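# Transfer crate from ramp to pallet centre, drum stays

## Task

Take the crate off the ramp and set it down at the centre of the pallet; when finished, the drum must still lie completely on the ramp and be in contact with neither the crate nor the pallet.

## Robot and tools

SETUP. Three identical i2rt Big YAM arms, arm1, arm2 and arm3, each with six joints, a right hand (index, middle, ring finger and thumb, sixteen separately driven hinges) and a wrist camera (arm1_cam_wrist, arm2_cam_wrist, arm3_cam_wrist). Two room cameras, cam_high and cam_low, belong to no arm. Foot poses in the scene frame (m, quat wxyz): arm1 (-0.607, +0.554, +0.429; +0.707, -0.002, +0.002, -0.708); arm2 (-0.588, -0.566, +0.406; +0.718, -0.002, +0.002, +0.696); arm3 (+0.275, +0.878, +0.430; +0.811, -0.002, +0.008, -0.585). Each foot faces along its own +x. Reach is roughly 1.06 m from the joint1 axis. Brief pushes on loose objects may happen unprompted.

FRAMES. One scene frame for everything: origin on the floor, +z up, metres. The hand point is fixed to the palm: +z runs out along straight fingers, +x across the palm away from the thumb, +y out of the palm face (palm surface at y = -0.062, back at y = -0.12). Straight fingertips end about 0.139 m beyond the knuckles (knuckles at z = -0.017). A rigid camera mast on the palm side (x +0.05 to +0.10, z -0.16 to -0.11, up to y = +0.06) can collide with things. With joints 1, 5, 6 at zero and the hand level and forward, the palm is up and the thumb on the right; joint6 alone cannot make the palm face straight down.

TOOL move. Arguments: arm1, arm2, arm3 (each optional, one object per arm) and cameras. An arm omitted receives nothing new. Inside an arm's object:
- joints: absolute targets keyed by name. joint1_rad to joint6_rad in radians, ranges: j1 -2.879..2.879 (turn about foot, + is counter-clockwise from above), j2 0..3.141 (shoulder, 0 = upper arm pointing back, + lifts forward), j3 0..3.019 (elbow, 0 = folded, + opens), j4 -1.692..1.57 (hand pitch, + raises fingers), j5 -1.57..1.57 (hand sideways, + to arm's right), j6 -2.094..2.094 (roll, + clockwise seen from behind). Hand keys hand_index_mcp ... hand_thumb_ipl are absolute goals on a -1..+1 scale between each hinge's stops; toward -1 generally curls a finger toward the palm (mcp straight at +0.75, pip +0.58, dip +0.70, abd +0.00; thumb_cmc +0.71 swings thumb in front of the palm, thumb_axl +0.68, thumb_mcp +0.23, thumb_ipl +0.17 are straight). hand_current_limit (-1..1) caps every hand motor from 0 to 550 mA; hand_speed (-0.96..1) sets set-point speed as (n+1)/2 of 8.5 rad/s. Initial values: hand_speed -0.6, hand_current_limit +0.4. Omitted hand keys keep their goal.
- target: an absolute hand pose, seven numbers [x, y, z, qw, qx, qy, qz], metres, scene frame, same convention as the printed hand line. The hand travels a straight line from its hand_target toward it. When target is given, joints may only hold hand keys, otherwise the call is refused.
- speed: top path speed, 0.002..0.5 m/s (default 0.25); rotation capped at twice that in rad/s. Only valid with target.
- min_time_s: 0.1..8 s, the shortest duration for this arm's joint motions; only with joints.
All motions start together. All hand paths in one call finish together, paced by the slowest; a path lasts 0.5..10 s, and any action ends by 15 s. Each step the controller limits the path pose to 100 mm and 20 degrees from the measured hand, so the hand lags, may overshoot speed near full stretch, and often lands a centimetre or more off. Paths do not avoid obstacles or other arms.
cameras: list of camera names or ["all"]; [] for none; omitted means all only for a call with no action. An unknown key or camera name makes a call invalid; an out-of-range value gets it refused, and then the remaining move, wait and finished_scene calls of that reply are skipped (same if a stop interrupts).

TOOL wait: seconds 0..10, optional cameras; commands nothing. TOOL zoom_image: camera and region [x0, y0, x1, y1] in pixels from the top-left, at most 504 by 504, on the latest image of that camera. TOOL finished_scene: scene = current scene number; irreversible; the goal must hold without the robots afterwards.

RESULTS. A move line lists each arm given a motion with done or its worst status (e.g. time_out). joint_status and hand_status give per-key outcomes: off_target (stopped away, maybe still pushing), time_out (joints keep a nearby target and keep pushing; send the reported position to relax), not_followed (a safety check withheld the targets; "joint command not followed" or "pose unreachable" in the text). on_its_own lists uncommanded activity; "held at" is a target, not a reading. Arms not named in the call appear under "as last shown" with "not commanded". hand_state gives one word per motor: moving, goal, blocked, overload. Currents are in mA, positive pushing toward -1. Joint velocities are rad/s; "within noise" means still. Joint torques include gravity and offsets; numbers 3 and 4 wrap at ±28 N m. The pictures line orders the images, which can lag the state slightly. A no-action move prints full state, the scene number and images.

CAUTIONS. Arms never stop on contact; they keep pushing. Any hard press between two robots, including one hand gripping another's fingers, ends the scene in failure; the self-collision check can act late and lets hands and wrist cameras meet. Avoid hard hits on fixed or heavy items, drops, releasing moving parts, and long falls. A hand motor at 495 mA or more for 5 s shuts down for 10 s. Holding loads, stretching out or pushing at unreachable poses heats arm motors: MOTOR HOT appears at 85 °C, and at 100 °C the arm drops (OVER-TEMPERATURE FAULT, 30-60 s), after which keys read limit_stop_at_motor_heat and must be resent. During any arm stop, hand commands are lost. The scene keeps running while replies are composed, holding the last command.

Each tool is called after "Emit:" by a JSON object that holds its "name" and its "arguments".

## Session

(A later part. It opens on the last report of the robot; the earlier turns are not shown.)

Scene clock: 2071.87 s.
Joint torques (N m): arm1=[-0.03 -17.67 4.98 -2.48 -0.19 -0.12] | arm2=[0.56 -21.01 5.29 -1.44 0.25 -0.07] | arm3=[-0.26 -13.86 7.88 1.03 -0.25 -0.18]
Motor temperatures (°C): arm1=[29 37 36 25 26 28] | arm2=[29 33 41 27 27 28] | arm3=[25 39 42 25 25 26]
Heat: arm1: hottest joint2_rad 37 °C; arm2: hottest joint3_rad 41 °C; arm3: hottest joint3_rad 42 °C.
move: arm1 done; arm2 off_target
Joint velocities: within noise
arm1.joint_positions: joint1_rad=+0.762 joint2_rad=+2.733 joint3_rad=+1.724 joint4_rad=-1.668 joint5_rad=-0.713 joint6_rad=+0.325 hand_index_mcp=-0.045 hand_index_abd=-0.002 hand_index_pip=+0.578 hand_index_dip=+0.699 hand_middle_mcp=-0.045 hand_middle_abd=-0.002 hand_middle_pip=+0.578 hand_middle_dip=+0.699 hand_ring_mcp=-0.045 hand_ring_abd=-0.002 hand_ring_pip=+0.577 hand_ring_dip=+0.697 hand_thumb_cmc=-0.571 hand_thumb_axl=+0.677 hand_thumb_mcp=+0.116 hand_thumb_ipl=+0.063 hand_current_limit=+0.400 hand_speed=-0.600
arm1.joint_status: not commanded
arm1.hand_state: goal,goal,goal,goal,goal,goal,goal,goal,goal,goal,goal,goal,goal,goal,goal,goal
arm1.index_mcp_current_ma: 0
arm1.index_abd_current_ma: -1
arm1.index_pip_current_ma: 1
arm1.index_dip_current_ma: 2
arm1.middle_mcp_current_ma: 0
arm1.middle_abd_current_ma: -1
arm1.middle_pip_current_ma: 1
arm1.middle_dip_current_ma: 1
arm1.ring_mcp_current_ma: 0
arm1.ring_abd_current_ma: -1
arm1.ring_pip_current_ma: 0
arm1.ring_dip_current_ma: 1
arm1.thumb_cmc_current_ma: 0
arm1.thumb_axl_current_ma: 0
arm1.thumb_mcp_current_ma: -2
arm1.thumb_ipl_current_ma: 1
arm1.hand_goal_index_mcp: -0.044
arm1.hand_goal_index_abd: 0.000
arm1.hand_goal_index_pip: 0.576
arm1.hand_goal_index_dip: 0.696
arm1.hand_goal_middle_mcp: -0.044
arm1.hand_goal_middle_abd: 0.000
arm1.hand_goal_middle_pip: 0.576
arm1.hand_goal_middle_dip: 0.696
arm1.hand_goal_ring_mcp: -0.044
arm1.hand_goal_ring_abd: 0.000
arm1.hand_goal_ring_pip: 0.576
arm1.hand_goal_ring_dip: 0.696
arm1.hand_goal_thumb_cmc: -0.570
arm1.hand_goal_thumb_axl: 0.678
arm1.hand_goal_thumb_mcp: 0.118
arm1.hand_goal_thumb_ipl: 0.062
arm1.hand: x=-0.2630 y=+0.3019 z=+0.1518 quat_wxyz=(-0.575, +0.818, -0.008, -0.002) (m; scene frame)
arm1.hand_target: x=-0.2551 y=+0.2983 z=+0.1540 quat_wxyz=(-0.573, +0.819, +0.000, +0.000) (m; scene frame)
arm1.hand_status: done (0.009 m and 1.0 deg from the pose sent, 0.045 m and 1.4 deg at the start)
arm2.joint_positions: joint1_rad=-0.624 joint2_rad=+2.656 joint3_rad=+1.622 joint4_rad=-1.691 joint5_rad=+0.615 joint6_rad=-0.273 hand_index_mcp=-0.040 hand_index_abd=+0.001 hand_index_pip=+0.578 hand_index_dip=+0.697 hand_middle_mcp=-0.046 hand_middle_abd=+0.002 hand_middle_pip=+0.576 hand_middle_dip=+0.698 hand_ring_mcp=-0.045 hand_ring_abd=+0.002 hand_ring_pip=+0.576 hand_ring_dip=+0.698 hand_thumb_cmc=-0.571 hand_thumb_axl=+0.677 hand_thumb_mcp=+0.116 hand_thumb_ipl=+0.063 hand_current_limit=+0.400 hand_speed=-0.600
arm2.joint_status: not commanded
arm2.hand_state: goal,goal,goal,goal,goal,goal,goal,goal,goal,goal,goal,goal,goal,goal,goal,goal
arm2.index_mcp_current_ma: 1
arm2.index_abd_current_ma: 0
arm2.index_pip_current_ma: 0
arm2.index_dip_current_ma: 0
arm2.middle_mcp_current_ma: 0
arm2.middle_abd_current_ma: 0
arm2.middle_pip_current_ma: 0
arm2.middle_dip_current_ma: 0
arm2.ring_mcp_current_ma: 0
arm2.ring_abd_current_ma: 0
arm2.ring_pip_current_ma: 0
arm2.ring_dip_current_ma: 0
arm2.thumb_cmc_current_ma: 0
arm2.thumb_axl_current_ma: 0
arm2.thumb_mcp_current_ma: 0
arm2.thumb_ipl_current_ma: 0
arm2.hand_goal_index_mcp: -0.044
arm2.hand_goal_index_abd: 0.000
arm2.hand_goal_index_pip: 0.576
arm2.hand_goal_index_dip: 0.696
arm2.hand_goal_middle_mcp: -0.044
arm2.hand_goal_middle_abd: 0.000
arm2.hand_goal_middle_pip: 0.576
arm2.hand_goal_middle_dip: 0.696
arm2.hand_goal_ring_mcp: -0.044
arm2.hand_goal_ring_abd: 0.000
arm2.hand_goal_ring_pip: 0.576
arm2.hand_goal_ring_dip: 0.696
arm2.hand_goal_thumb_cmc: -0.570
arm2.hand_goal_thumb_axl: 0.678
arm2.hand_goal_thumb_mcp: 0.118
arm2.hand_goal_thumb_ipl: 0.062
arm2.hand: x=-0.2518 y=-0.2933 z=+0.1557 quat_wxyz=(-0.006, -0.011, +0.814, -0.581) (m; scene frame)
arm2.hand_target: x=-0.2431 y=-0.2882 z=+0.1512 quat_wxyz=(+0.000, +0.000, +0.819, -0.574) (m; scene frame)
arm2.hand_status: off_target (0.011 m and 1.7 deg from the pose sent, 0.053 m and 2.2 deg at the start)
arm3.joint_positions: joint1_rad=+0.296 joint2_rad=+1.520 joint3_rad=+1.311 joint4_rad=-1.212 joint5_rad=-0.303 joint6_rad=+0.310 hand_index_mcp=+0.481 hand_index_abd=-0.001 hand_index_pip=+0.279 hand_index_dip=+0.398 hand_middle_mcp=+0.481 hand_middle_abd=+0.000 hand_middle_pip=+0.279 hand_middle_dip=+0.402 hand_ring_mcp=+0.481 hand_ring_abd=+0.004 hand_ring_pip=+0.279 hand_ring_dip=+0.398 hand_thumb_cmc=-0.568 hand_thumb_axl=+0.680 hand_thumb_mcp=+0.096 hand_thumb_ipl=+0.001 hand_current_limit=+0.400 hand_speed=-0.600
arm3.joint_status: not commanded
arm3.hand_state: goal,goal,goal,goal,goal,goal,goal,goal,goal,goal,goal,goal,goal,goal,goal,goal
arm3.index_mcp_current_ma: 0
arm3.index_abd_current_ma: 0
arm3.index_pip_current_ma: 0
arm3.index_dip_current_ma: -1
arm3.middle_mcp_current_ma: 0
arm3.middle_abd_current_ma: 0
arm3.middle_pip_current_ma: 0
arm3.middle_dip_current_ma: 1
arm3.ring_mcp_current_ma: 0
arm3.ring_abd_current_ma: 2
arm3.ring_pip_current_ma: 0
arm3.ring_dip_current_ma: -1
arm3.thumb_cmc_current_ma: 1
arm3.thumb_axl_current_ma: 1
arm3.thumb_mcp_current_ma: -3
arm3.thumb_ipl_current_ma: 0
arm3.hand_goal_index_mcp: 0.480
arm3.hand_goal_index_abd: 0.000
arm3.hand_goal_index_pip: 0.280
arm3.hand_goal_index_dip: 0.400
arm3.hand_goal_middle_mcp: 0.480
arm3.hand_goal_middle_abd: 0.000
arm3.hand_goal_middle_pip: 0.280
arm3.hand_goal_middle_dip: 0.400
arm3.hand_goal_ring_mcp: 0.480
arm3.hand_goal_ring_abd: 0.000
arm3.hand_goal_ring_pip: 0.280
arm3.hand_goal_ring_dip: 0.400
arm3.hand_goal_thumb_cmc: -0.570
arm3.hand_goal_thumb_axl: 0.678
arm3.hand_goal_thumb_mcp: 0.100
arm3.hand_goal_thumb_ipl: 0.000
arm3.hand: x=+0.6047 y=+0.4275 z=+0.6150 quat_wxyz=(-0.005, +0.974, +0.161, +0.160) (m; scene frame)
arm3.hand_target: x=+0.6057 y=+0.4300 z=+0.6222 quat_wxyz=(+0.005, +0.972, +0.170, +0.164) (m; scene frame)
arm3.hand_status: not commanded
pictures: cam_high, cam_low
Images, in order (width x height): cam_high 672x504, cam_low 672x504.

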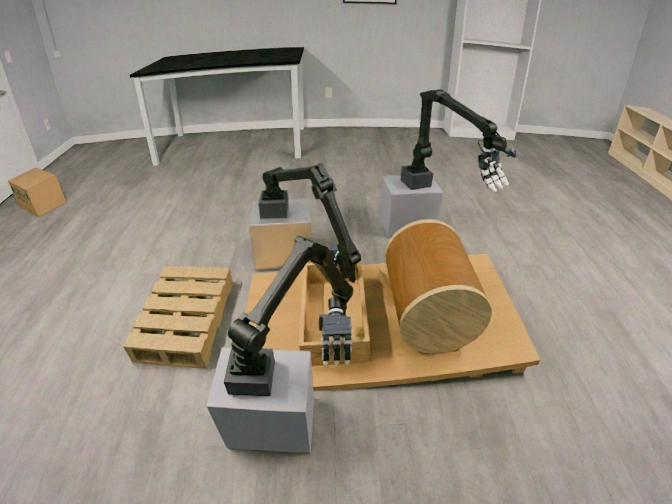

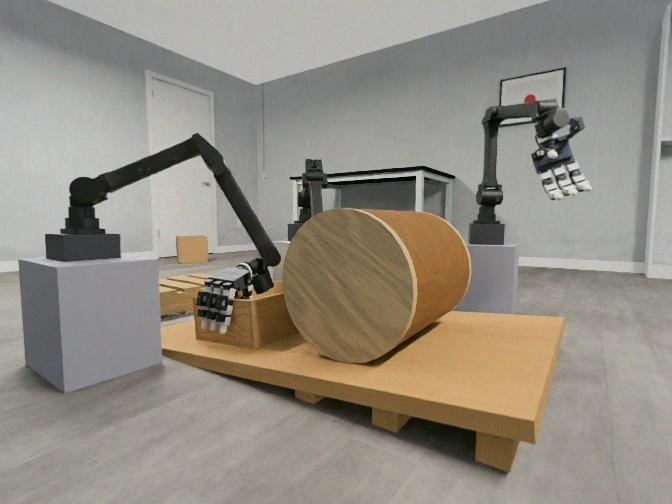

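Emit:
{"name": "move", "arguments": {"arm1": {"joints": {"hand_current_limit": 0.7, "hand_index_mcp": -0.35, "hand_middle_mcp": -0.35, "hand_ring_mcp": -0.35, "hand_thumb_mcp": -0.25, "hand_thumb_ipl": -0.08}}, "arm2": {"joints": {"hand_current_limit": 0.7, "hand_index_mcp": -0.35, "hand_middle_mcp": -0.35, "hand_ring_mcp": -0.35, "hand_thumb_mcp": -0.25, "hand_thumb_ipl": -0.08}}, "cameras": ["arm1_cam_wrist", "arm2_cam_wrist", "cam_low"]}}

Emit:
{"name": "zoom_image", "arguments": {"camera": "cam_low", "region": [180, 200, 340, 370]}}

Scene clock: 2084.53 s.
Joint torques (N m): arm1=[0.79 -17.08 3.86 -2.3 -0.51 -0.13] | arm2=[1.79 -21.54 5.16 -1.22 0.23 -0.09] | arm3=[-0.44 -14.27 7.94 1.06 -0.22 -0.2]
Motor temperatures (°C): arm1=[29 37 35 25 25 27] | arm2=[29 34 40 27 27 28] | arm3=[25 39 42 25 25 26]
Heat: arm1: hottest joint2_rad 37 °C; arm2: hottest joint3_rad 40 °C; arm3: hottest joint3_rad 42 °C.
move: arm1 off_target; arm2 off_target
Joint velocities: within noise
arm1.joint_positions: joint1_rad=+0.756 joint2_rad=+2.733 joint3_rad=+1.740 joint4_rad=-1.668 joint5_rad=-0.704 joint6_rad=+0.321 hand_index_mcp=-0.347 hand_index_abd=-0.002 hand_index_pip=+0.578 hand_index_dip=+0.699 hand_middle_mcp=-0.348 hand_middle_abd=-0.002 hand_middle_pip=+0.578 hand_middle_dip=+0.699 hand_ring_mcp=-0.348 hand_ring_abd=-0.002 hand_ring_pip=+0.577 hand_ring_dip=+0.697 hand_thumb_cmc=-0.559 hand_thumb_axl=+0.682 hand_thumb_mcp=+0.044 hand_thumb_ipl=-0.018 hand_current_limit=+0.700 hand_speed=-0.600
arm1.joint_status: hand_thumb_mcp off_target (ended at +0.044, target -0.250); hand_thumb_ipl off_target (ended at -0.018, target -0.080); the others done
arm1.hand_state: goal,goal,goal,goal,goal,goal,goal,goal,goal,goal,goal,goal,goal,goal,blocked,blocked
arm1.index_mcp_current_ma: 2
arm1.index_abd_current_ma: -1
arm1.index_pip_current_ma: 1
arm1.index_dip_current_ma: 2
arm1.middle_mcp_current_ma: 1
arm1.middle_abd_current_ma: -1
arm1.middle_pip_current_ma: 1
arm1.middle_dip_current_ma: 1
arm1.ring_mcp_current_ma: 1
arm1.ring_abd_current_ma: -1
arm1.ring_pip_current_ma: 0
arm1.ring_dip_current_ma: 1
arm1.thumb_cmc_current_ma: 12
arm1.thumb_axl_current_ma: 3
arm1.thumb_mcp_current_ma: 467
arm1.thumb_ipl_current_ma: 225
arm1.hand_goal_index_mcp: -0.350
arm1.hand_goal_index_abd: 0.000
arm1.hand_goal_index_pip: 0.576
arm1.hand_goal_index_dip: 0.696
arm1.hand_goal_middle_mcp: -0.350
arm1.hand_goal_middle_abd: 0.000
arm1.hand_goal_middle_pip: 0.576
arm1.hand_goal_middle_dip: 0.696
arm1.hand_goal_ring_mcp: -0.350
arm1.hand_goal_ring_abd: 0.000
arm1.hand_goal_ring_pip: 0.576
arm1.hand_goal_ring_dip: 0.696
arm1.hand_goal_thumb_cmc: -0.570
arm1.hand_goal_thumb_axl: 0.678
arm1.hand_goal_thumb_mcp: -0.250
arm1.hand_goal_thumb_ipl: -0.080
arm1.hand: x=-0.2603 y=+0.2937 z=+0.1518 quat_wxyz=(-0.569, +0.822, -0.003, +0.002) (m; scene frame)
arm1.hand_target: x=-0.2552 y=+0.2981 z=+0.1540 quat_wxyz=(-0.573, +0.819, +0.000, +0.000) (m; scene frame)
arm1.hand_status: not commanded
arm2.joint_positions: joint1_rad=-0.640 joint2_rad=+2.664 joint3_rad=+1.622 joint4_rad=-1.699 joint5_rad=+0.616 joint6_rad=-0.272 hand_index_mcp=-0.261 hand_index_abd=-0.005 hand_index_pip=+0.601 hand_index_dip=+0.703 hand_middle_mcp=-0.269 hand_middle_abd=-0.005 hand_middle_pip=+0.602 hand_middle_dip=+0.704 hand_ring_mcp=-0.276 hand_ring_abd=-0.004 hand_ring_pip=+0.599 hand_ring_dip=+0.708 hand_thumb_cmc=-0.572 hand_thumb_axl=+0.677 hand_thumb_mcp=-0.136 hand_thumb_ipl=-0.058 hand_current_limit=+0.700 hand_speed=-0.600
arm2.joint_status: hand_index_mcp off_target (ended at -0.261, target -0.350); hand_middle_mcp off_target (ended at -0.269, target -0.350); hand_ring_mcp off_target (ended at -0.276, target -0.350); hand_thumb_mcp off_target (ended at -0.136, target -0.250); hand_thumb_ipl off_target (ended at -0.058, target -0.080); the others done
arm2.hand_state: blocked,goal,blocked,goal,blocked,goal,blocked,goal,blocked,goal,blocked,goal,goal,goal,blocked,blocked
arm2.index_mcp_current_ma: 161
arm2.index_abd_current_ma: -1
arm2.index_pip_current_ma: 14
arm2.index_dip_current_ma: 1
arm2.middle_mcp_current_ma: 137
arm2.middle_abd_current_ma: -1
arm2.middle_pip_current_ma: 15
arm2.middle_dip_current_ma: 2
arm2.ring_mcp_current_ma: 117
arm2.ring_abd_current_ma: 0
arm2.ring_pip_current_ma: 12
arm2.ring_dip_current_ma: 4
arm2.thumb_cmc_current_ma: 0
arm2.thumb_axl_current_ma: 0
arm2.thumb_mcp_current_ma: 364
arm2.thumb_ipl_current_ma: 19
arm2.hand_goal_index_mcp: -0.350
arm2.hand_goal_index_abd: 0.000
arm2.hand_goal_index_pip: 0.576
arm2.hand_goal_index_dip: 0.696
arm2.hand_goal_middle_mcp: -0.350
arm2.hand_goal_middle_abd: 0.000
arm2.hand_goal_middle_pip: 0.576
arm2.hand_goal_middle_dip: 0.696
arm2.hand_goal_ring_mcp: -0.350
arm2.hand_goal_ring_abd: 0.000
arm2.hand_goal_ring_pip: 0.576
arm2.hand_goal_ring_dip: 0.696
arm2.hand_goal_thumb_cmc: -0.570
arm2.hand_goal_thumb_axl: 0.678
arm2.hand_goal_thumb_mcp: -0.250
arm2.hand_goal_thumb_ipl: -0.080
arm2.hand: x=-0.2500 y=-0.3025 z=+0.1539 quat_wxyz=(-0.014, -0.007, +0.810, -0.586) (m; scene frame)
arm2.hand_target: x=-0.2430 y=-0.2882 z=+0.1513 quat_wxyz=(+0.000, +0.000, +0.819, -0.574) (m; scene frame)
arm2.hand_status: not commanded
arm3: as last shown
pictures: arm1_cam_wrist, arm2_cam_wrist, cam_low
Images, in order (width x height): arm1_cam_wrist 672x504, arm2_cam_wrist 672x504, cam_low 672x504.

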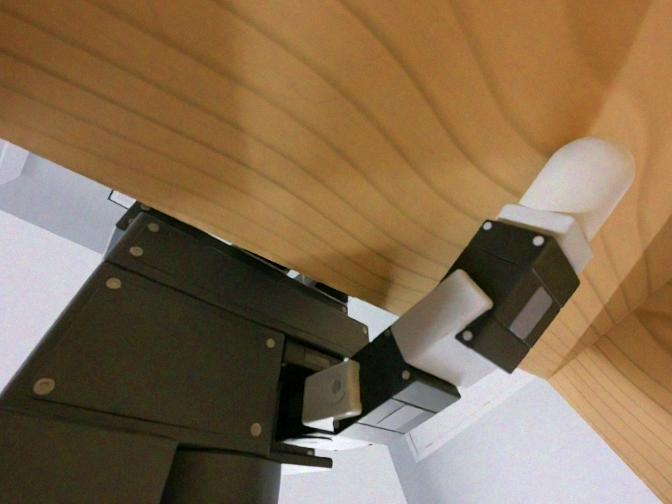

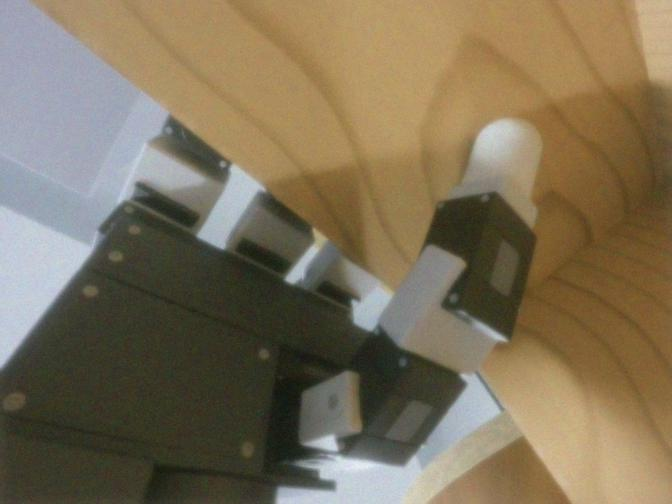

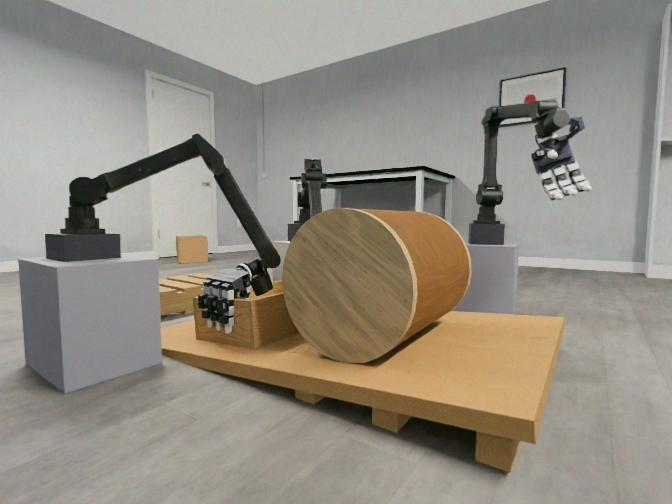

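Scaled by 2.965.

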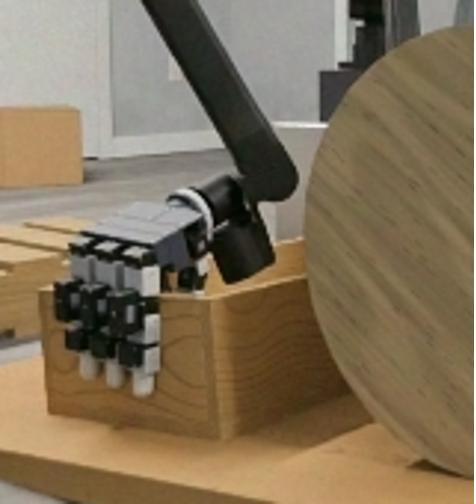

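Emit:
{"name": "move", "arguments": {"arm1": {"joints": {"hand_index_mcp": -0.045, "hand_middle_mcp": -0.045, "hand_ring_mcp": -0.045, "hand_thumb_mcp": 0.118, "hand_thumb_ipl": 0.062}}}}

Emit:
{"name": "move", "arguments": {"arm1": {"target": [-0.255, 0.262, 0.154, 0.5736, -0.8192, 0, 0], "speed": 0.1}}}

Emit:
{"name": "move", "arguments": {"arm1": {"joints": {"hand_index_mcp": -0.35, "hand_middle_mcp": -0.35, "hand_ring_mcp": -0.35, "hand_thumb_mcp": -0.3, "hand_thumb_ipl": -0.08}}, "arm2": {"joints": {"hand_index_mcp": -0.45, "hand_middle_mcp": -0.45, "hand_ring_mcp": -0.45, "hand_thumb_mcp": -0.35, "hand_thumb_ipl": -0.08}}, "cameras": ["arm1_cam_wrist", "arm2_cam_wrist"]}}

Scene clock: 2105.83 s.
Joint torques (N m): arm1=[0.09 -16.85 3.88 -2.55 -0.33 -0.09] | arm2=[1.61 -21.54 5.11 -1.13 0.22 -0.09] | arm3=[-0.21 -14.04 7.92 1.05 -0.2 -0.2]
Motor temperatures (°C): arm1=[29 38 34 25 26 27] | arm2=[29 35 39 27 27 28] | arm3=[25 39 42 25 25 26]
Heat: arm1: hottest joint2_rad 38 °C; arm2: hottest joint3_rad 39 °C; arm3: hottest joint3_rad 42 °C.
move: arm1 done
Joint velocities: within noise
arm1.joint_positions: joint1_rad=+0.761 joint2_rad=+2.733 joint3_rad=+1.740 joint4_rad=-1.668 joint5_rad=-0.710 joint6_rad=+0.321 hand_index_mcp=-0.052 hand_index_abd=-0.002 hand_index_pip=+0.578 hand_index_dip=+0.699 hand_middle_mcp=-0.051 hand_middle_abd=-0.002 hand_middle_pip=+0.578 hand_middle_dip=+0.699 hand_ring_mcp=-0.052 hand_ring_abd=-0.002 hand_ring_pip=+0.577 hand_ring_dip=+0.697 hand_thumb_cmc=-0.568 hand_thumb_axl=+0.680 hand_thumb_mcp=+0.115 hand_thumb_ipl=+0.060 hand_current_limit=+0.700 hand_speed=-0.600
arm1.joint_status: all done
arm1.hand_state: goal,goal,goal,goal,goal,goal,goal,goal,goal,goal,goal,goal,goal,goal,goal,goal
arm1.index_mcp_current_ma: -9
arm1.index_abd_current_ma: -1
arm1.index_pip_current_ma: 1
arm1.index_dip_current_ma: 2
arm1.middle_mcp_current_ma: -7
arm1.middle_abd_current_ma: -1
arm1.middle_pip_current_ma: 1
arm1.middle_dip_current_ma: 1
arm1.ring_mcp_current_ma: -8
arm1.ring_abd_current_ma: -1
arm1.ring_pip_current_ma: 0
arm1.ring_dip_current_ma: 1
arm1.thumb_cmc_current_ma: 1
arm1.thumb_axl_current_ma: 2
arm1.thumb_mcp_current_ma: -2
arm1.thumb_ipl_current_ma: -1
arm1.hand_goal_index_mcp: -0.044
arm1.hand_goal_index_abd: 0.000
arm1.hand_goal_index_pip: 0.576
arm1.hand_goal_index_dip: 0.696
arm1.hand_goal_middle_mcp: -0.044
arm1.hand_goal_middle_abd: 0.000
arm1.hand_goal_middle_pip: 0.576
arm1.hand_goal_middle_dip: 0.696
arm1.hand_goal_ring_mcp: -0.044
arm1.hand_goal_ring_abd: 0.000
arm1.hand_goal_ring_pip: 0.576
arm1.hand_goal_ring_dip: 0.696
arm1.hand_goal_thumb_cmc: -0.570
arm1.hand_goal_thumb_axl: 0.678
arm1.hand_goal_thumb_mcp: 0.118
arm1.hand_goal_thumb_ipl: 0.062
arm1.hand: x=-0.2580 y=+0.2958 z=+0.1520 quat_wxyz=(-0.570, +0.822, -0.003, +0.003) (m; scene frame)
arm1.hand_target: x=-0.2551 y=+0.2982 z=+0.1540 quat_wxyz=(-0.573, +0.819, +0.000, +0.000) (m; scene frame)
arm1.hand_status: not commanded
arm2, arm3: as last shown
pictures: none

Scene clock: 2106.97 s.
Joint torques (N m): arm1=[-0.32 -17.32 5.65 -2.36 -0.21 0.06] | arm2=[1.61 -21.66 5.11 -1.03 0.21 -0.1] | arm3=[-0.5 -13.92 7.79 1.03 -0.23 -0.2]
Motor temperatures (°C): arm1=[29 38 34 25 26 27] | arm2=[29 35 39 27 27 28] | arm3=[25 39 42 25 25 26]
Heat: arm1: hottest joint2_rad 38 °C; arm2: hottest joint3_rad 39 °C; arm3: hottest joint3_rad 42 °C.
move: arm1 off_target
Joint velocities: within noise
arm1.joint_positions: joint1_rad=+0.731 joint2_rad=+2.733 joint3_rad=+1.780 joint4_rad=-1.668 joint5_rad=-0.680 joint6_rad=+0.321 hand_index_mcp=-0.052 hand_index_abd=-0.002 hand_index_pip=+0.578 hand_index_dip=+0.699 hand_middle_mcp=-0.051 hand_middle_abd=-0.002 hand_middle_pip=+0.578 hand_middle_dip=+0.699 hand_ring_mcp=-0.052 hand_ring_abd=-0.002 hand_ring_pip=+0.577 hand_ring_dip=+0.697 hand_thumb_cmc=-0.568 hand_thumb_axl=+0.680 hand_thumb_mcp=+0.115 hand_thumb_ipl=+0.060 hand_current_limit=+0.700 hand_speed=-0.600
arm1.joint_status: not commanded
arm1.hand_state: goal,goal,goal,goal,goal,goal,goal,goal,goal,goal,goal,goal,goal,goal,goal,goal
arm1.index_mcp_current_ma: -9
arm1.index_abd_current_ma: -1
arm1.index_pip_current_ma: 1
arm1.index_dip_current_ma: 2
arm1.middle_mcp_current_ma: -7
arm1.middle_abd_current_ma: -1
arm1.middle_pip_current_ma: 1
arm1.middle_dip_current_ma: 1
arm1.ring_mcp_current_ma: -8
arm1.ring_abd_current_ma: -1
arm1.ring_pip_current_ma: 0
arm1.ring_dip_current_ma: 1
arm1.thumb_cmc_current_ma: 1
arm1.thumb_axl_current_ma: 2
arm1.thumb_mcp_current_ma: -2
arm1.thumb_ipl_current_ma: -1
arm1.hand_goal_index_mcp: -0.044
arm1.hand_goal_index_abd: 0.000
arm1.hand_goal_index_pip: 0.576
arm1.hand_goal_index_dip: 0.696
arm1.hand_goal_middle_mcp: -0.044
arm1.hand_goal_middle_abd: 0.000
arm1.hand_goal_middle_pip: 0.576
arm1.hand_goal_middle_dip: 0.696
arm1.hand_goal_ring_mcp: -0.044
arm1.hand_goal_ring_abd: 0.000
arm1.hand_goal_ring_pip: 0.576
arm1.hand_goal_ring_dip: 0.696
arm1.hand_goal_thumb_cmc: -0.570
arm1.hand_goal_thumb_axl: 0.678
arm1.hand_goal_thumb_mcp: 0.118
arm1.hand_goal_thumb_ipl: 0.062
arm1.hand: x=-0.2576 y=+0.2689 z=+0.1526 quat_wxyz=(-0.554, +0.833, +0.001, +0.011) (m; scene frame)
arm1.hand_target: x=-0.2553 y=+0.2624 z=+0.1539 quat_wxyz=(-0.553, +0.833, -0.004, +0.009) (m; scene frame)
arm1.hand_status: off_target (0.008 m and 3.0 deg from the pose sent, 0.034 m and 0.7 deg at the start; a joint's target at an end of its range on 33 of 34 steps)
arm2, arm3: as last shown
pictures: none

Scene clock: 2107.67 s.
Joint torques (N m): arm1=[-1.2 -17.49 5.75 -2.5 -0.23 0.12] | arm2=[1.79 -21.54 5.15 -1.14 0.16 -0.09] | arm3=[0.03 -13.92 7.87 1.07 -0.23 -0.21]
Motor temperatures (°C): arm1=[29 38 34 25 26 27] | arm2=[29 35 39 27 27 28] | arm3=[25 39 42 25 25 26]
Heat: arm1: hottest joint2_rad 38 °C; arm2: hottest joint3_rad 39 °C; arm3: hottest joint3_rad 42 °C.
move: arm1 off_target; arm2 off_target
Joint velocities: within noise
arm1.joint_positions: joint1_rad=+0.731 joint2_rad=+2.733 joint3_rad=+1.780 joint4_rad=-1.670 joint5_rad=-0.678 joint6_rad=+0.321 hand_index_mcp=-0.287 hand_index_abd=-0.003 hand_index_pip=+0.593 hand_index_dip=+0.705 hand_middle_mcp=-0.291 hand_middle_abd=-0.003 hand_middle_pip=+0.597 hand_middle_dip=+0.705 hand_ring_mcp=-0.291 hand_ring_abd=-0.003 hand_ring_pip=+0.595 hand_ring_dip=+0.704 hand_thumb_cmc=-0.569 hand_thumb_axl=+0.680 hand_thumb_mcp=-0.089 hand_thumb_ipl=-0.058 hand_current_limit=+0.700 hand_speed=-0.600
arm1.joint_status: hand_index_mcp off_target (ended at -0.287, target -0.350); hand_middle_mcp off_target (ended at -0.291, target -0.350); hand_ring_mcp off_target (ended at -0.291, target -0.350); hand_thumb_mcp off_target (ended at -0.089, target -0.300); hand_thumb_ipl off_target (ended at -0.058, target -0.080)
arm1.hand_state: blocked,goal,goal,goal,blocked,goal,blocked,goal,blocked,goal,goal,goal,goal,goal,blocked,blocked
arm1.index_mcp_current_ma: 161
arm1.index_abd_current_ma: -1
arm1.index_pip_current_ma: 23
arm1.index_dip_current_ma: 10
arm1.middle_mcp_current_ma: 147
arm1.middle_abd_current_ma: -1
arm1.middle_pip_current_ma: 30
arm1.middle_dip_current_ma: 9
arm1.ring_mcp_current_ma: 147
arm1.ring_abd_current_ma: -2
arm1.ring_pip_current_ma: 26
arm1.ring_dip_current_ma: 8
arm1.thumb_cmc_current_ma: 0
arm1.thumb_axl_current_ma: 1
arm1.thumb_mcp_current_ma: 468
arm1.thumb_ipl_current_ma: 49
arm1.hand_goal_index_mcp: -0.350
arm1.hand_goal_index_abd: 0.000
arm1.hand_goal_index_pip: 0.576
arm1.hand_goal_index_dip: 0.696
arm1.hand_goal_middle_mcp: -0.350
arm1.hand_goal_middle_abd: 0.000
arm1.hand_goal_middle_pip: 0.576
arm1.hand_goal_middle_dip: 0.696
arm1.hand_goal_ring_mcp: -0.350
arm1.hand_goal_ring_abd: 0.000
arm1.hand_goal_ring_pip: 0.576
arm1.hand_goal_ring_dip: 0.696
arm1.hand_goal_thumb_cmc: -0.570
arm1.hand_goal_thumb_axl: 0.678
arm1.hand_goal_thumb_mcp: -0.300
arm1.hand_goal_thumb_ipl: -0.080
arm1.hand: x=-0.2581 y=+0.2691 z=+0.1529 quat_wxyz=(-0.554, +0.832, +0.001, +0.009) (m; scene frame)
arm1.hand_target: x=-0.2554 y=+0.2624 z=+0.1539 quat_wxyz=(-0.553, +0.833, -0.004, +0.009) (m; scene frame)
arm1.hand_status: not commanded
arm2.joint_positions: joint1_rad=-0.640 joint2_rad=+2.664 joint3_rad=+1.622 joint4_rad=-1.699 joint5_rad=+0.617 joint6_rad=-0.272 hand_index_mcp=-0.273 hand_index_abd=-0.006 hand_index_pip=+0.608 hand_index_dip=+0.707 hand_middle_mcp=-0.287 hand_middle_abd=-0.006 hand_middle_pip=+0.619 hand_middle_dip=+0.711 hand_ring_mcp=-0.296 hand_ring_abd=-0.006 hand_ring_pip=+0.617 hand_ring_dip=+0.717 hand_thumb_cmc=-0.572 hand_thumb_axl=+0.677 hand_thumb_mcp=-0.137 hand_thumb_ipl=-0.056 hand_current_limit=+0.700 hand_speed=-0.600
arm2.joint_status: hand_index_mcp off_target (ended at -0.273, target -0.450); hand_middle_mcp off_target (ended at -0.287, target -0.450); hand_ring_mcp off_target (ended at -0.296, target -0.450); hand_thumb_mcp off_target (ended at -0.137, target -0.350); hand_thumb_ipl off_target (ended at -0.056, target -0.080)
arm2.hand_state: blocked,goal,blocked,goal,blocked,goal,blocked,goal,blocked,goal,blocked,blocked,goal,goal,blocked,blocked
arm2.index_mcp_current_ma: 468
arm2.index_abd_current_ma: -1
arm2.index_pip_current_ma: 23
arm2.index_dip_current_ma: 3
arm2.middle_mcp_current_ma: 467
arm2.middle_abd_current_ma: -1
arm2.middle_pip_current_ma: 38
arm2.middle_dip_current_ma: 6
arm2.ring_mcp_current_ma: 439
arm2.ring_abd_current_ma: -1
arm2.ring_pip_current_ma: 36
arm2.ring_dip_current_ma: 11
arm2.thumb_cmc_current_ma: 0
arm2.thumb_axl_current_ma: 0
arm2.thumb_mcp_current_ma: 468
arm2.thumb_ipl_current_ma: 23
arm2.hand_goal_index_mcp: -0.450
arm2.hand_goal_index_abd: 0.000
arm2.hand_goal_index_pip: 0.576
arm2.hand_goal_index_dip: 0.696
arm2.hand_goal_middle_mcp: -0.450
arm2.hand_goal_middle_abd: 0.000
arm2.hand_goal_middle_pip: 0.576
arm2.hand_goal_middle_dip: 0.696
arm2.hand_goal_ring_mcp: -0.450
arm2.hand_goal_ring_abd: 0.000
arm2.hand_goal_ring_pip: 0.576
arm2.hand_goal_ring_dip: 0.696
arm2.hand_goal_thumb_cmc: -0.570
arm2.hand_goal_thumb_axl: 0.678
arm2.hand_goal_thumb_mcp: -0.350
arm2.hand_goal_thumb_ipl: -0.080
arm2.hand: x=-0.2497 y=-0.3025 z=+0.1540 quat_wxyz=(-0.014, -0.007, +0.810, -0.586) (m; scene frame)
arm2.hand_target: x=-0.2430 y=-0.2882 z=+0.1512 quat_wxyz=(+0.000, +0.000, +0.819, -0.574) (m; scene frame)
arm2.hand_status: not commanded
arm3: as last shown
pictures: arm1_cam_wrist, arm2_cam_wrist
Images, in order (width x height): arm1_cam_wrist 672x504, arm2_cam_wrist 672x504.

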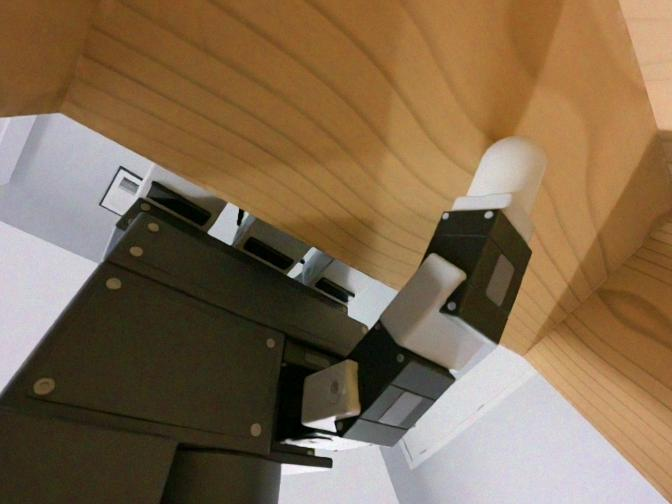

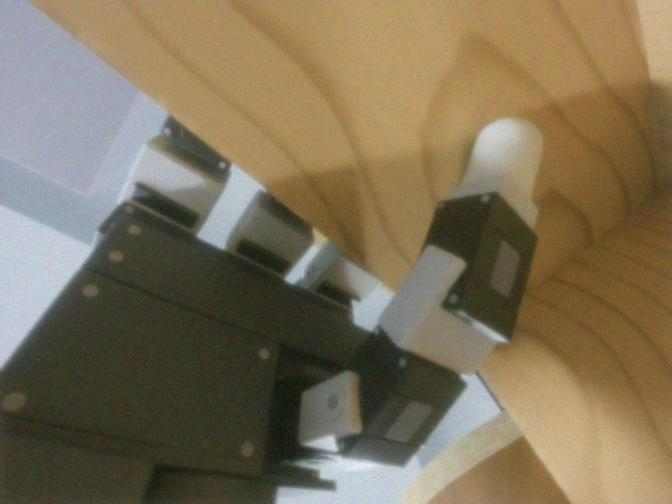

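Emit:
{"name": "move", "arguments": {"arm1": {"joints": {"hand_index_mcp": -0.45, "hand_middle_mcp": -0.45, "hand_ring_mcp": -0.45}}}}

Emit:
{"name": "move", "arguments": {"arm1": {"target": [-0.255, 0.262, 0.234, 0.5736, -0.8192, 0, 0], "speed": 0.06}, "arm2": {"target": [-0.243, -0.295, 0.231, 0, 0, 0.8192, -0.5736], "speed": 0.06}, "cameras": ["arm1_cam_wrist", "arm2_cam_wrist", "cam_high", "cam_low"]}}

Emit:
{"name": "zoom_image", "arguments": {"camera": "cam_low", "region": [160, 180, 420, 380]}}

Scene clock: 2115.43 s.
Joint torques (N m): arm1=[-0.97 -17.2 5.72 -2.3 -0.24 0.06] | arm2=[1.96 -21.54 5.11 -1.07 0.16 -0.08] | arm3=[-0.44 -13.98 7.91 1.06 -0.23 -0.18]
Motor temperatures (°C): arm1=[29 38 34 25 26 27] | arm2=[29 35 39 27 27 28] | arm3=[25 39 42 25 25 26]
Heat: arm1: hottest joint2_rad 38 °C; arm2: hottest joint3_rad 39 °C; arm3: hottest joint3_rad 42 °C.
move: arm1 off_target
Joint velocities: within noise
arm1.joint_positions: joint1_rad=+0.732 joint2_rad=+2.733 joint3_rad=+1.780 joint4_rad=-1.671 joint5_rad=-0.678 joint6_rad=+0.321 hand_index_mcp=-0.307 hand_index_abd=-0.004 hand_index_pip=+0.609 hand_index_dip=+0.716 hand_middle_mcp=-0.319 hand_middle_abd=-0.004 hand_middle_pip=+0.623 hand_middle_dip=+0.717 hand_ring_mcp=-0.317 hand_ring_abd=-0.004 hand_ring_pip=+0.618 hand_ring_dip=+0.716 hand_thumb_cmc=-0.569 hand_thumb_axl=+0.680 hand_thumb_mcp=-0.089 hand_thumb_ipl=-0.055 hand_current_limit=+0.700 hand_speed=-0.600
arm1.joint_status: hand_index_mcp off_target (ended at -0.307, target -0.450); hand_middle_mcp off_target (ended at -0.319, target -0.450); hand_ring_mcp off_target (ended at -0.317, target -0.450)
arm1.hand_state: blocked,goal,blocked,blocked,blocked,goal,blocked,blocked,blocked,goal,blocked,blocked,goal,goal,blocked,blocked
arm1.index_mcp_current_ma: 467
arm1.index_abd_current_ma: -2
arm1.index_pip_current_ma: 58
arm1.index_dip_current_ma: 29
arm1.middle_mcp_current_ma: 466
arm1.middle_abd_current_ma: -2
arm1.middle_pip_current_ma: 97
arm1.middle_dip_current_ma: 32
arm1.ring_mcp_current_ma: 467
arm1.ring_abd_current_ma: -3
arm1.ring_pip_current_ma: 83
arm1.ring_dip_current_ma: 29
arm1.thumb_cmc_current_ma: 0
arm1.thumb_axl_current_ma: 1
arm1.thumb_mcp_current_ma: 468
arm1.thumb_ipl_current_ma: 58
arm1.hand_goal_index_mcp: -0.450
arm1.hand_goal_index_abd: 0.000
arm1.hand_goal_index_pip: 0.576
arm1.hand_goal_index_dip: 0.696
arm1.hand_goal_middle_mcp: -0.450
arm1.hand_goal_middle_abd: 0.000
arm1.hand_goal_middle_pip: 0.576
arm1.hand_goal_middle_dip: 0.696
arm1.hand_goal_ring_mcp: -0.450
arm1.hand_goal_ring_abd: 0.000
arm1.hand_goal_ring_pip: 0.576
arm1.hand_goal_ring_dip: 0.696
arm1.hand_goal_thumb_cmc: -0.570
arm1.hand_goal_thumb_axl: 0.678
arm1.hand_goal_thumb_mcp: -0.300
arm1.hand_goal_thumb_ipl: -0.080
arm1.hand: x=-0.2581 y=+0.2693 z=+0.1530 quat_wxyz=(-0.554, +0.832, +0.001, +0.009) (m; scene frame)
arm1.hand_target: x=-0.2552 y=+0.2625 z=+0.1539 quat_wxyz=(-0.553, +0.833, -0.004, +0.009) (m; scene frame)
arm1.hand_status: not commanded
arm2, arm3: as last shown
arm2.middle_mcp_current_ma: 468
pictures: none

Scene clock: 2117.37 s.
Joint torques (N m): arm1=[-0.03 -24.47 2.8 -2.97 -0.44 0.46] | arm2=[0.79 -27.93 2.71 -2.99 0.34 -0.16] | arm3=[-0.38 -14.39 7.92 1.09 -0.2 -0.19]
Motor temperatures (°C): arm1=[29 38 34 25 26 28] | arm2=[29 35 39 27 27 28] | arm3=[25 39 42 25 25 26]
Heat: arm1: hottest joint2_rad 38 °C; arm2: hottest joint3_rad 39 °C; arm3: hottest joint3_rad 42 °C.
move: arm1 off_target; arm2 off_target
Joint velocities: within noise
arm1.joint_positions: joint1_rad=+0.732 joint2_rad=+2.628 joint3_rad=+1.668 joint4_rad=-1.652 joint5_rad=-0.676 joint6_rad=+0.314 hand_index_mcp=-0.349 hand_index_abd=-0.006 hand_index_pip=+0.609 hand_index_dip=+0.716 hand_middle_mcp=-0.362 hand_middle_abd=-0.006 hand_middle_pip=+0.623 hand_middle_dip=+0.718 hand_ring_mcp=-0.363 hand_ring_abd=-0.007 hand_ring_pip=+0.618 hand_ring_dip=+0.717 hand_thumb_cmc=-0.579 hand_thumb_axl=+0.672 hand_thumb_mcp=-0.063 hand_thumb_ipl=-0.016 hand_current_limit=+0.700 hand_speed=-0.600
arm1.joint_status: not commanded
arm1.hand_state: blocked,goal,blocked,blocked,blocked,goal,blocked,blocked,blocked,goal,blocked,blocked,goal,goal,blocked,blocked
arm1.index_mcp_current_ma: 318
arm1.index_abd_current_ma: -4
arm1.index_pip_current_ma: 58
arm1.index_dip_current_ma: 29
arm1.middle_mcp_current_ma: 263
arm1.middle_abd_current_ma: -4
arm1.middle_pip_current_ma: 97
arm1.middle_dip_current_ma: 32
arm1.ring_mcp_current_ma: 259
arm1.ring_abd_current_ma: -5
arm1.ring_pip_current_ma: 83
arm1.ring_dip_current_ma: 30
arm1.thumb_cmc_current_ma: -9
arm1.thumb_axl_current_ma: -7
arm1.thumb_mcp_current_ma: 468
arm1.thumb_ipl_current_ma: 233
arm1.hand_goal_index_mcp: -0.450
arm1.hand_goal_index_abd: 0.000
arm1.hand_goal_index_pip: 0.576
arm1.hand_goal_index_dip: 0.696
arm1.hand_goal_middle_mcp: -0.450
arm1.hand_goal_middle_abd: 0.000
arm1.hand_goal_middle_pip: 0.576
arm1.hand_goal_middle_dip: 0.696
arm1.hand_goal_ring_mcp: -0.450
arm1.hand_goal_ring_abd: 0.000
arm1.hand_goal_ring_pip: 0.576
arm1.hand_goal_ring_dip: 0.696
arm1.hand_goal_thumb_cmc: -0.570
arm1.hand_goal_thumb_axl: 0.678
arm1.hand_goal_thumb_mcp: -0.300
arm1.hand_goal_thumb_ipl: -0.080
arm1.on_its_own: hand_index_mcp moved -0.042 toward your old target -0.450; hand_middle_mcp moved -0.043 toward your old target -0.450; hand_ring_mcp moved -0.046 toward your old target -0.450
arm1.hand: x=-0.2654 y=+0.2777 z=+0.1878 quat_wxyz=(-0.550, +0.835, +0.007, +0.013) (m; scene frame)
arm1.hand_target: x=-0.2557 y=+0.2635 z=+0.2308 quat_wxyz=(-0.538, +0.843, -0.006, +0.016) (m; scene frame)
arm1.hand_status: off_target (0.050 m and 3.6 deg from the pose sent, 0.081 m and 2.9 deg at the start; a joint's target at an end of its range on 58 of 58 steps)
arm2.joint_positions: joint1_rad=-0.640 joint2_rad=+2.546 joint3_rad=+1.503 joint4_rad=-1.673 joint5_rad=+0.626 joint6_rad=-0.284 hand_index_mcp=-0.326 hand_index_abd=+0.008 hand_index_pip=+0.619 hand_index_dip=+0.719 hand_middle_mcp=-0.338 hand_middle_abd=+0.008 hand_middle_pip=+0.623 hand_middle_dip=+0.719 hand_ring_mcp=-0.345 hand_ring_abd=+0.008 hand_ring_pip=+0.617 hand_ring_dip=+0.721 hand_thumb_cmc=-0.556 hand_thumb_axl=+0.686 hand_thumb_mcp=-0.114 hand_thumb_ipl=-0.008 hand_current_limit=+0.700 hand_speed=-0.600
arm2.joint_status: not commanded
arm2.hand_state: blocked,goal,blocked,blocked,blocked,goal,blocked,blocked,blocked,goal,blocked,blocked,goal,goal,blocked,blocked
arm2.index_mcp_current_ma: 294
arm2.index_abd_current_ma: 1
arm2.index_pip_current_ma: 39
arm2.index_dip_current_ma: 12
arm2.middle_mcp_current_ma: 245
arm2.middle_abd_current_ma: 1
arm2.middle_pip_current_ma: 46
arm2.middle_dip_current_ma: 12
arm2.ring_mcp_current_ma: 217
arm2.ring_abd_current_ma: 1
arm2.ring_pip_current_ma: 36
arm2.ring_dip_current_ma: 14
arm2.thumb_cmc_current_ma: 6
arm2.thumb_axl_current_ma: 2
arm2.thumb_mcp_current_ma: 467
arm2.thumb_ipl_current_ma: 168
arm2.hand_goal_index_mcp: -0.450
arm2.hand_goal_index_abd: 0.000
arm2.hand_goal_index_pip: 0.576
arm2.hand_goal_index_dip: 0.696
arm2.hand_goal_middle_mcp: -0.450
arm2.hand_goal_middle_abd: 0.000
arm2.hand_goal_middle_pip: 0.576
arm2.hand_goal_middle_dip: 0.696
arm2.hand_goal_ring_mcp: -0.450
arm2.hand_goal_ring_abd: 0.000
arm2.hand_goal_ring_pip: 0.576
arm2.hand_goal_ring_dip: 0.696
arm2.hand_goal_thumb_cmc: -0.570
arm2.hand_goal_thumb_axl: 0.678
arm2.hand_goal_thumb_mcp: -0.350
arm2.hand_goal_thumb_ipl: -0.080
arm2.on_its_own: hand_index_mcp moved -0.054 toward your old target -0.450; hand_middle_mcp moved -0.051 toward your old target -0.450; hand_ring_mcp moved -0.049 toward your old target -0.450
arm2.hand: x=-0.2568 y=-0.3118 z=+0.1922 quat_wxyz=(-0.008, -0.010, +0.815, -0.579) (m; scene frame)
arm2.hand_target: x=-0.2438 y=-0.2965 z=+0.2287 quat_wxyz=(+0.005, -0.002, +0.826, -0.564) (m; scene frame)
arm2.hand_status: off_target (0.045 m and 1.6 deg from the pose sent, 0.078 m and 2.5 deg at the start; a joint's target at an end of its range on 42 of 58 steps)
arm3: as last shown
pictures: arm1_cam_wrist, arm2_cam_wrist, cam_high, cam_low
Images, in order (width x height): arm1_cam_wrist 672x504, arm2_cam_wrist 672x504, cam_high 672x504, cam_low 672x504.

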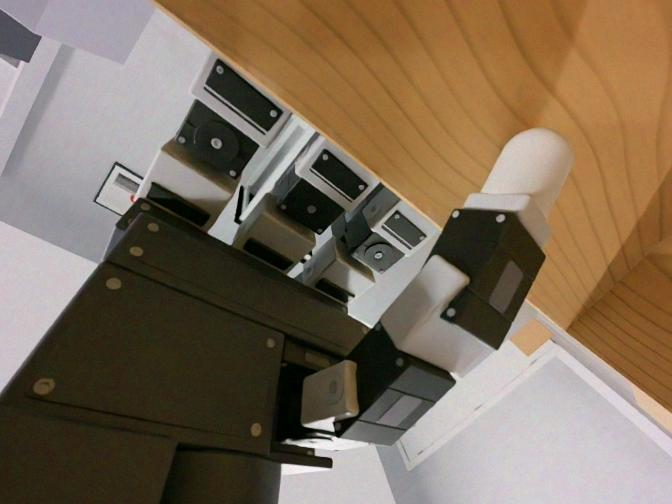

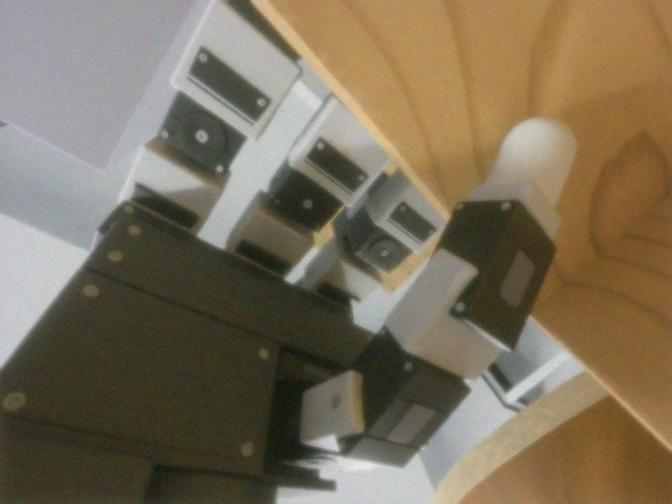

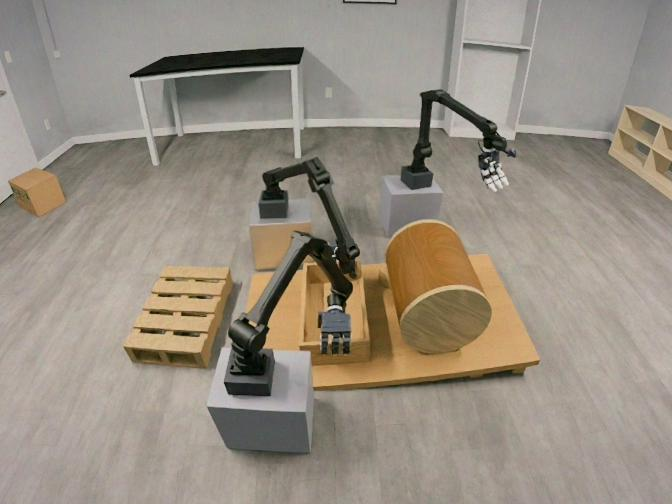

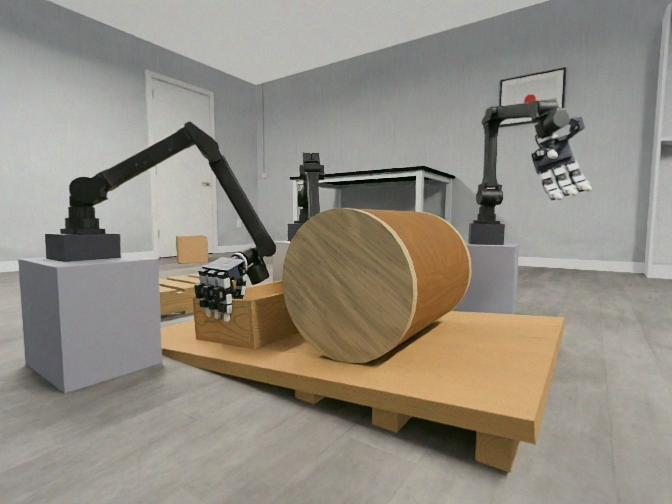

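Scaled by 1.938.

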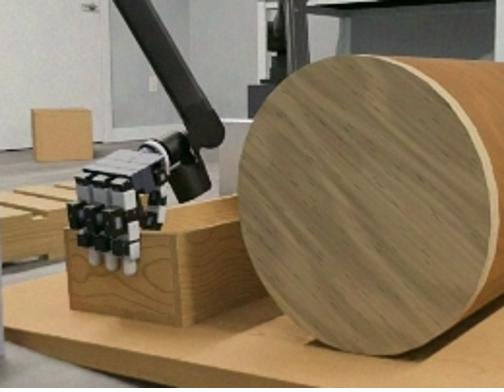

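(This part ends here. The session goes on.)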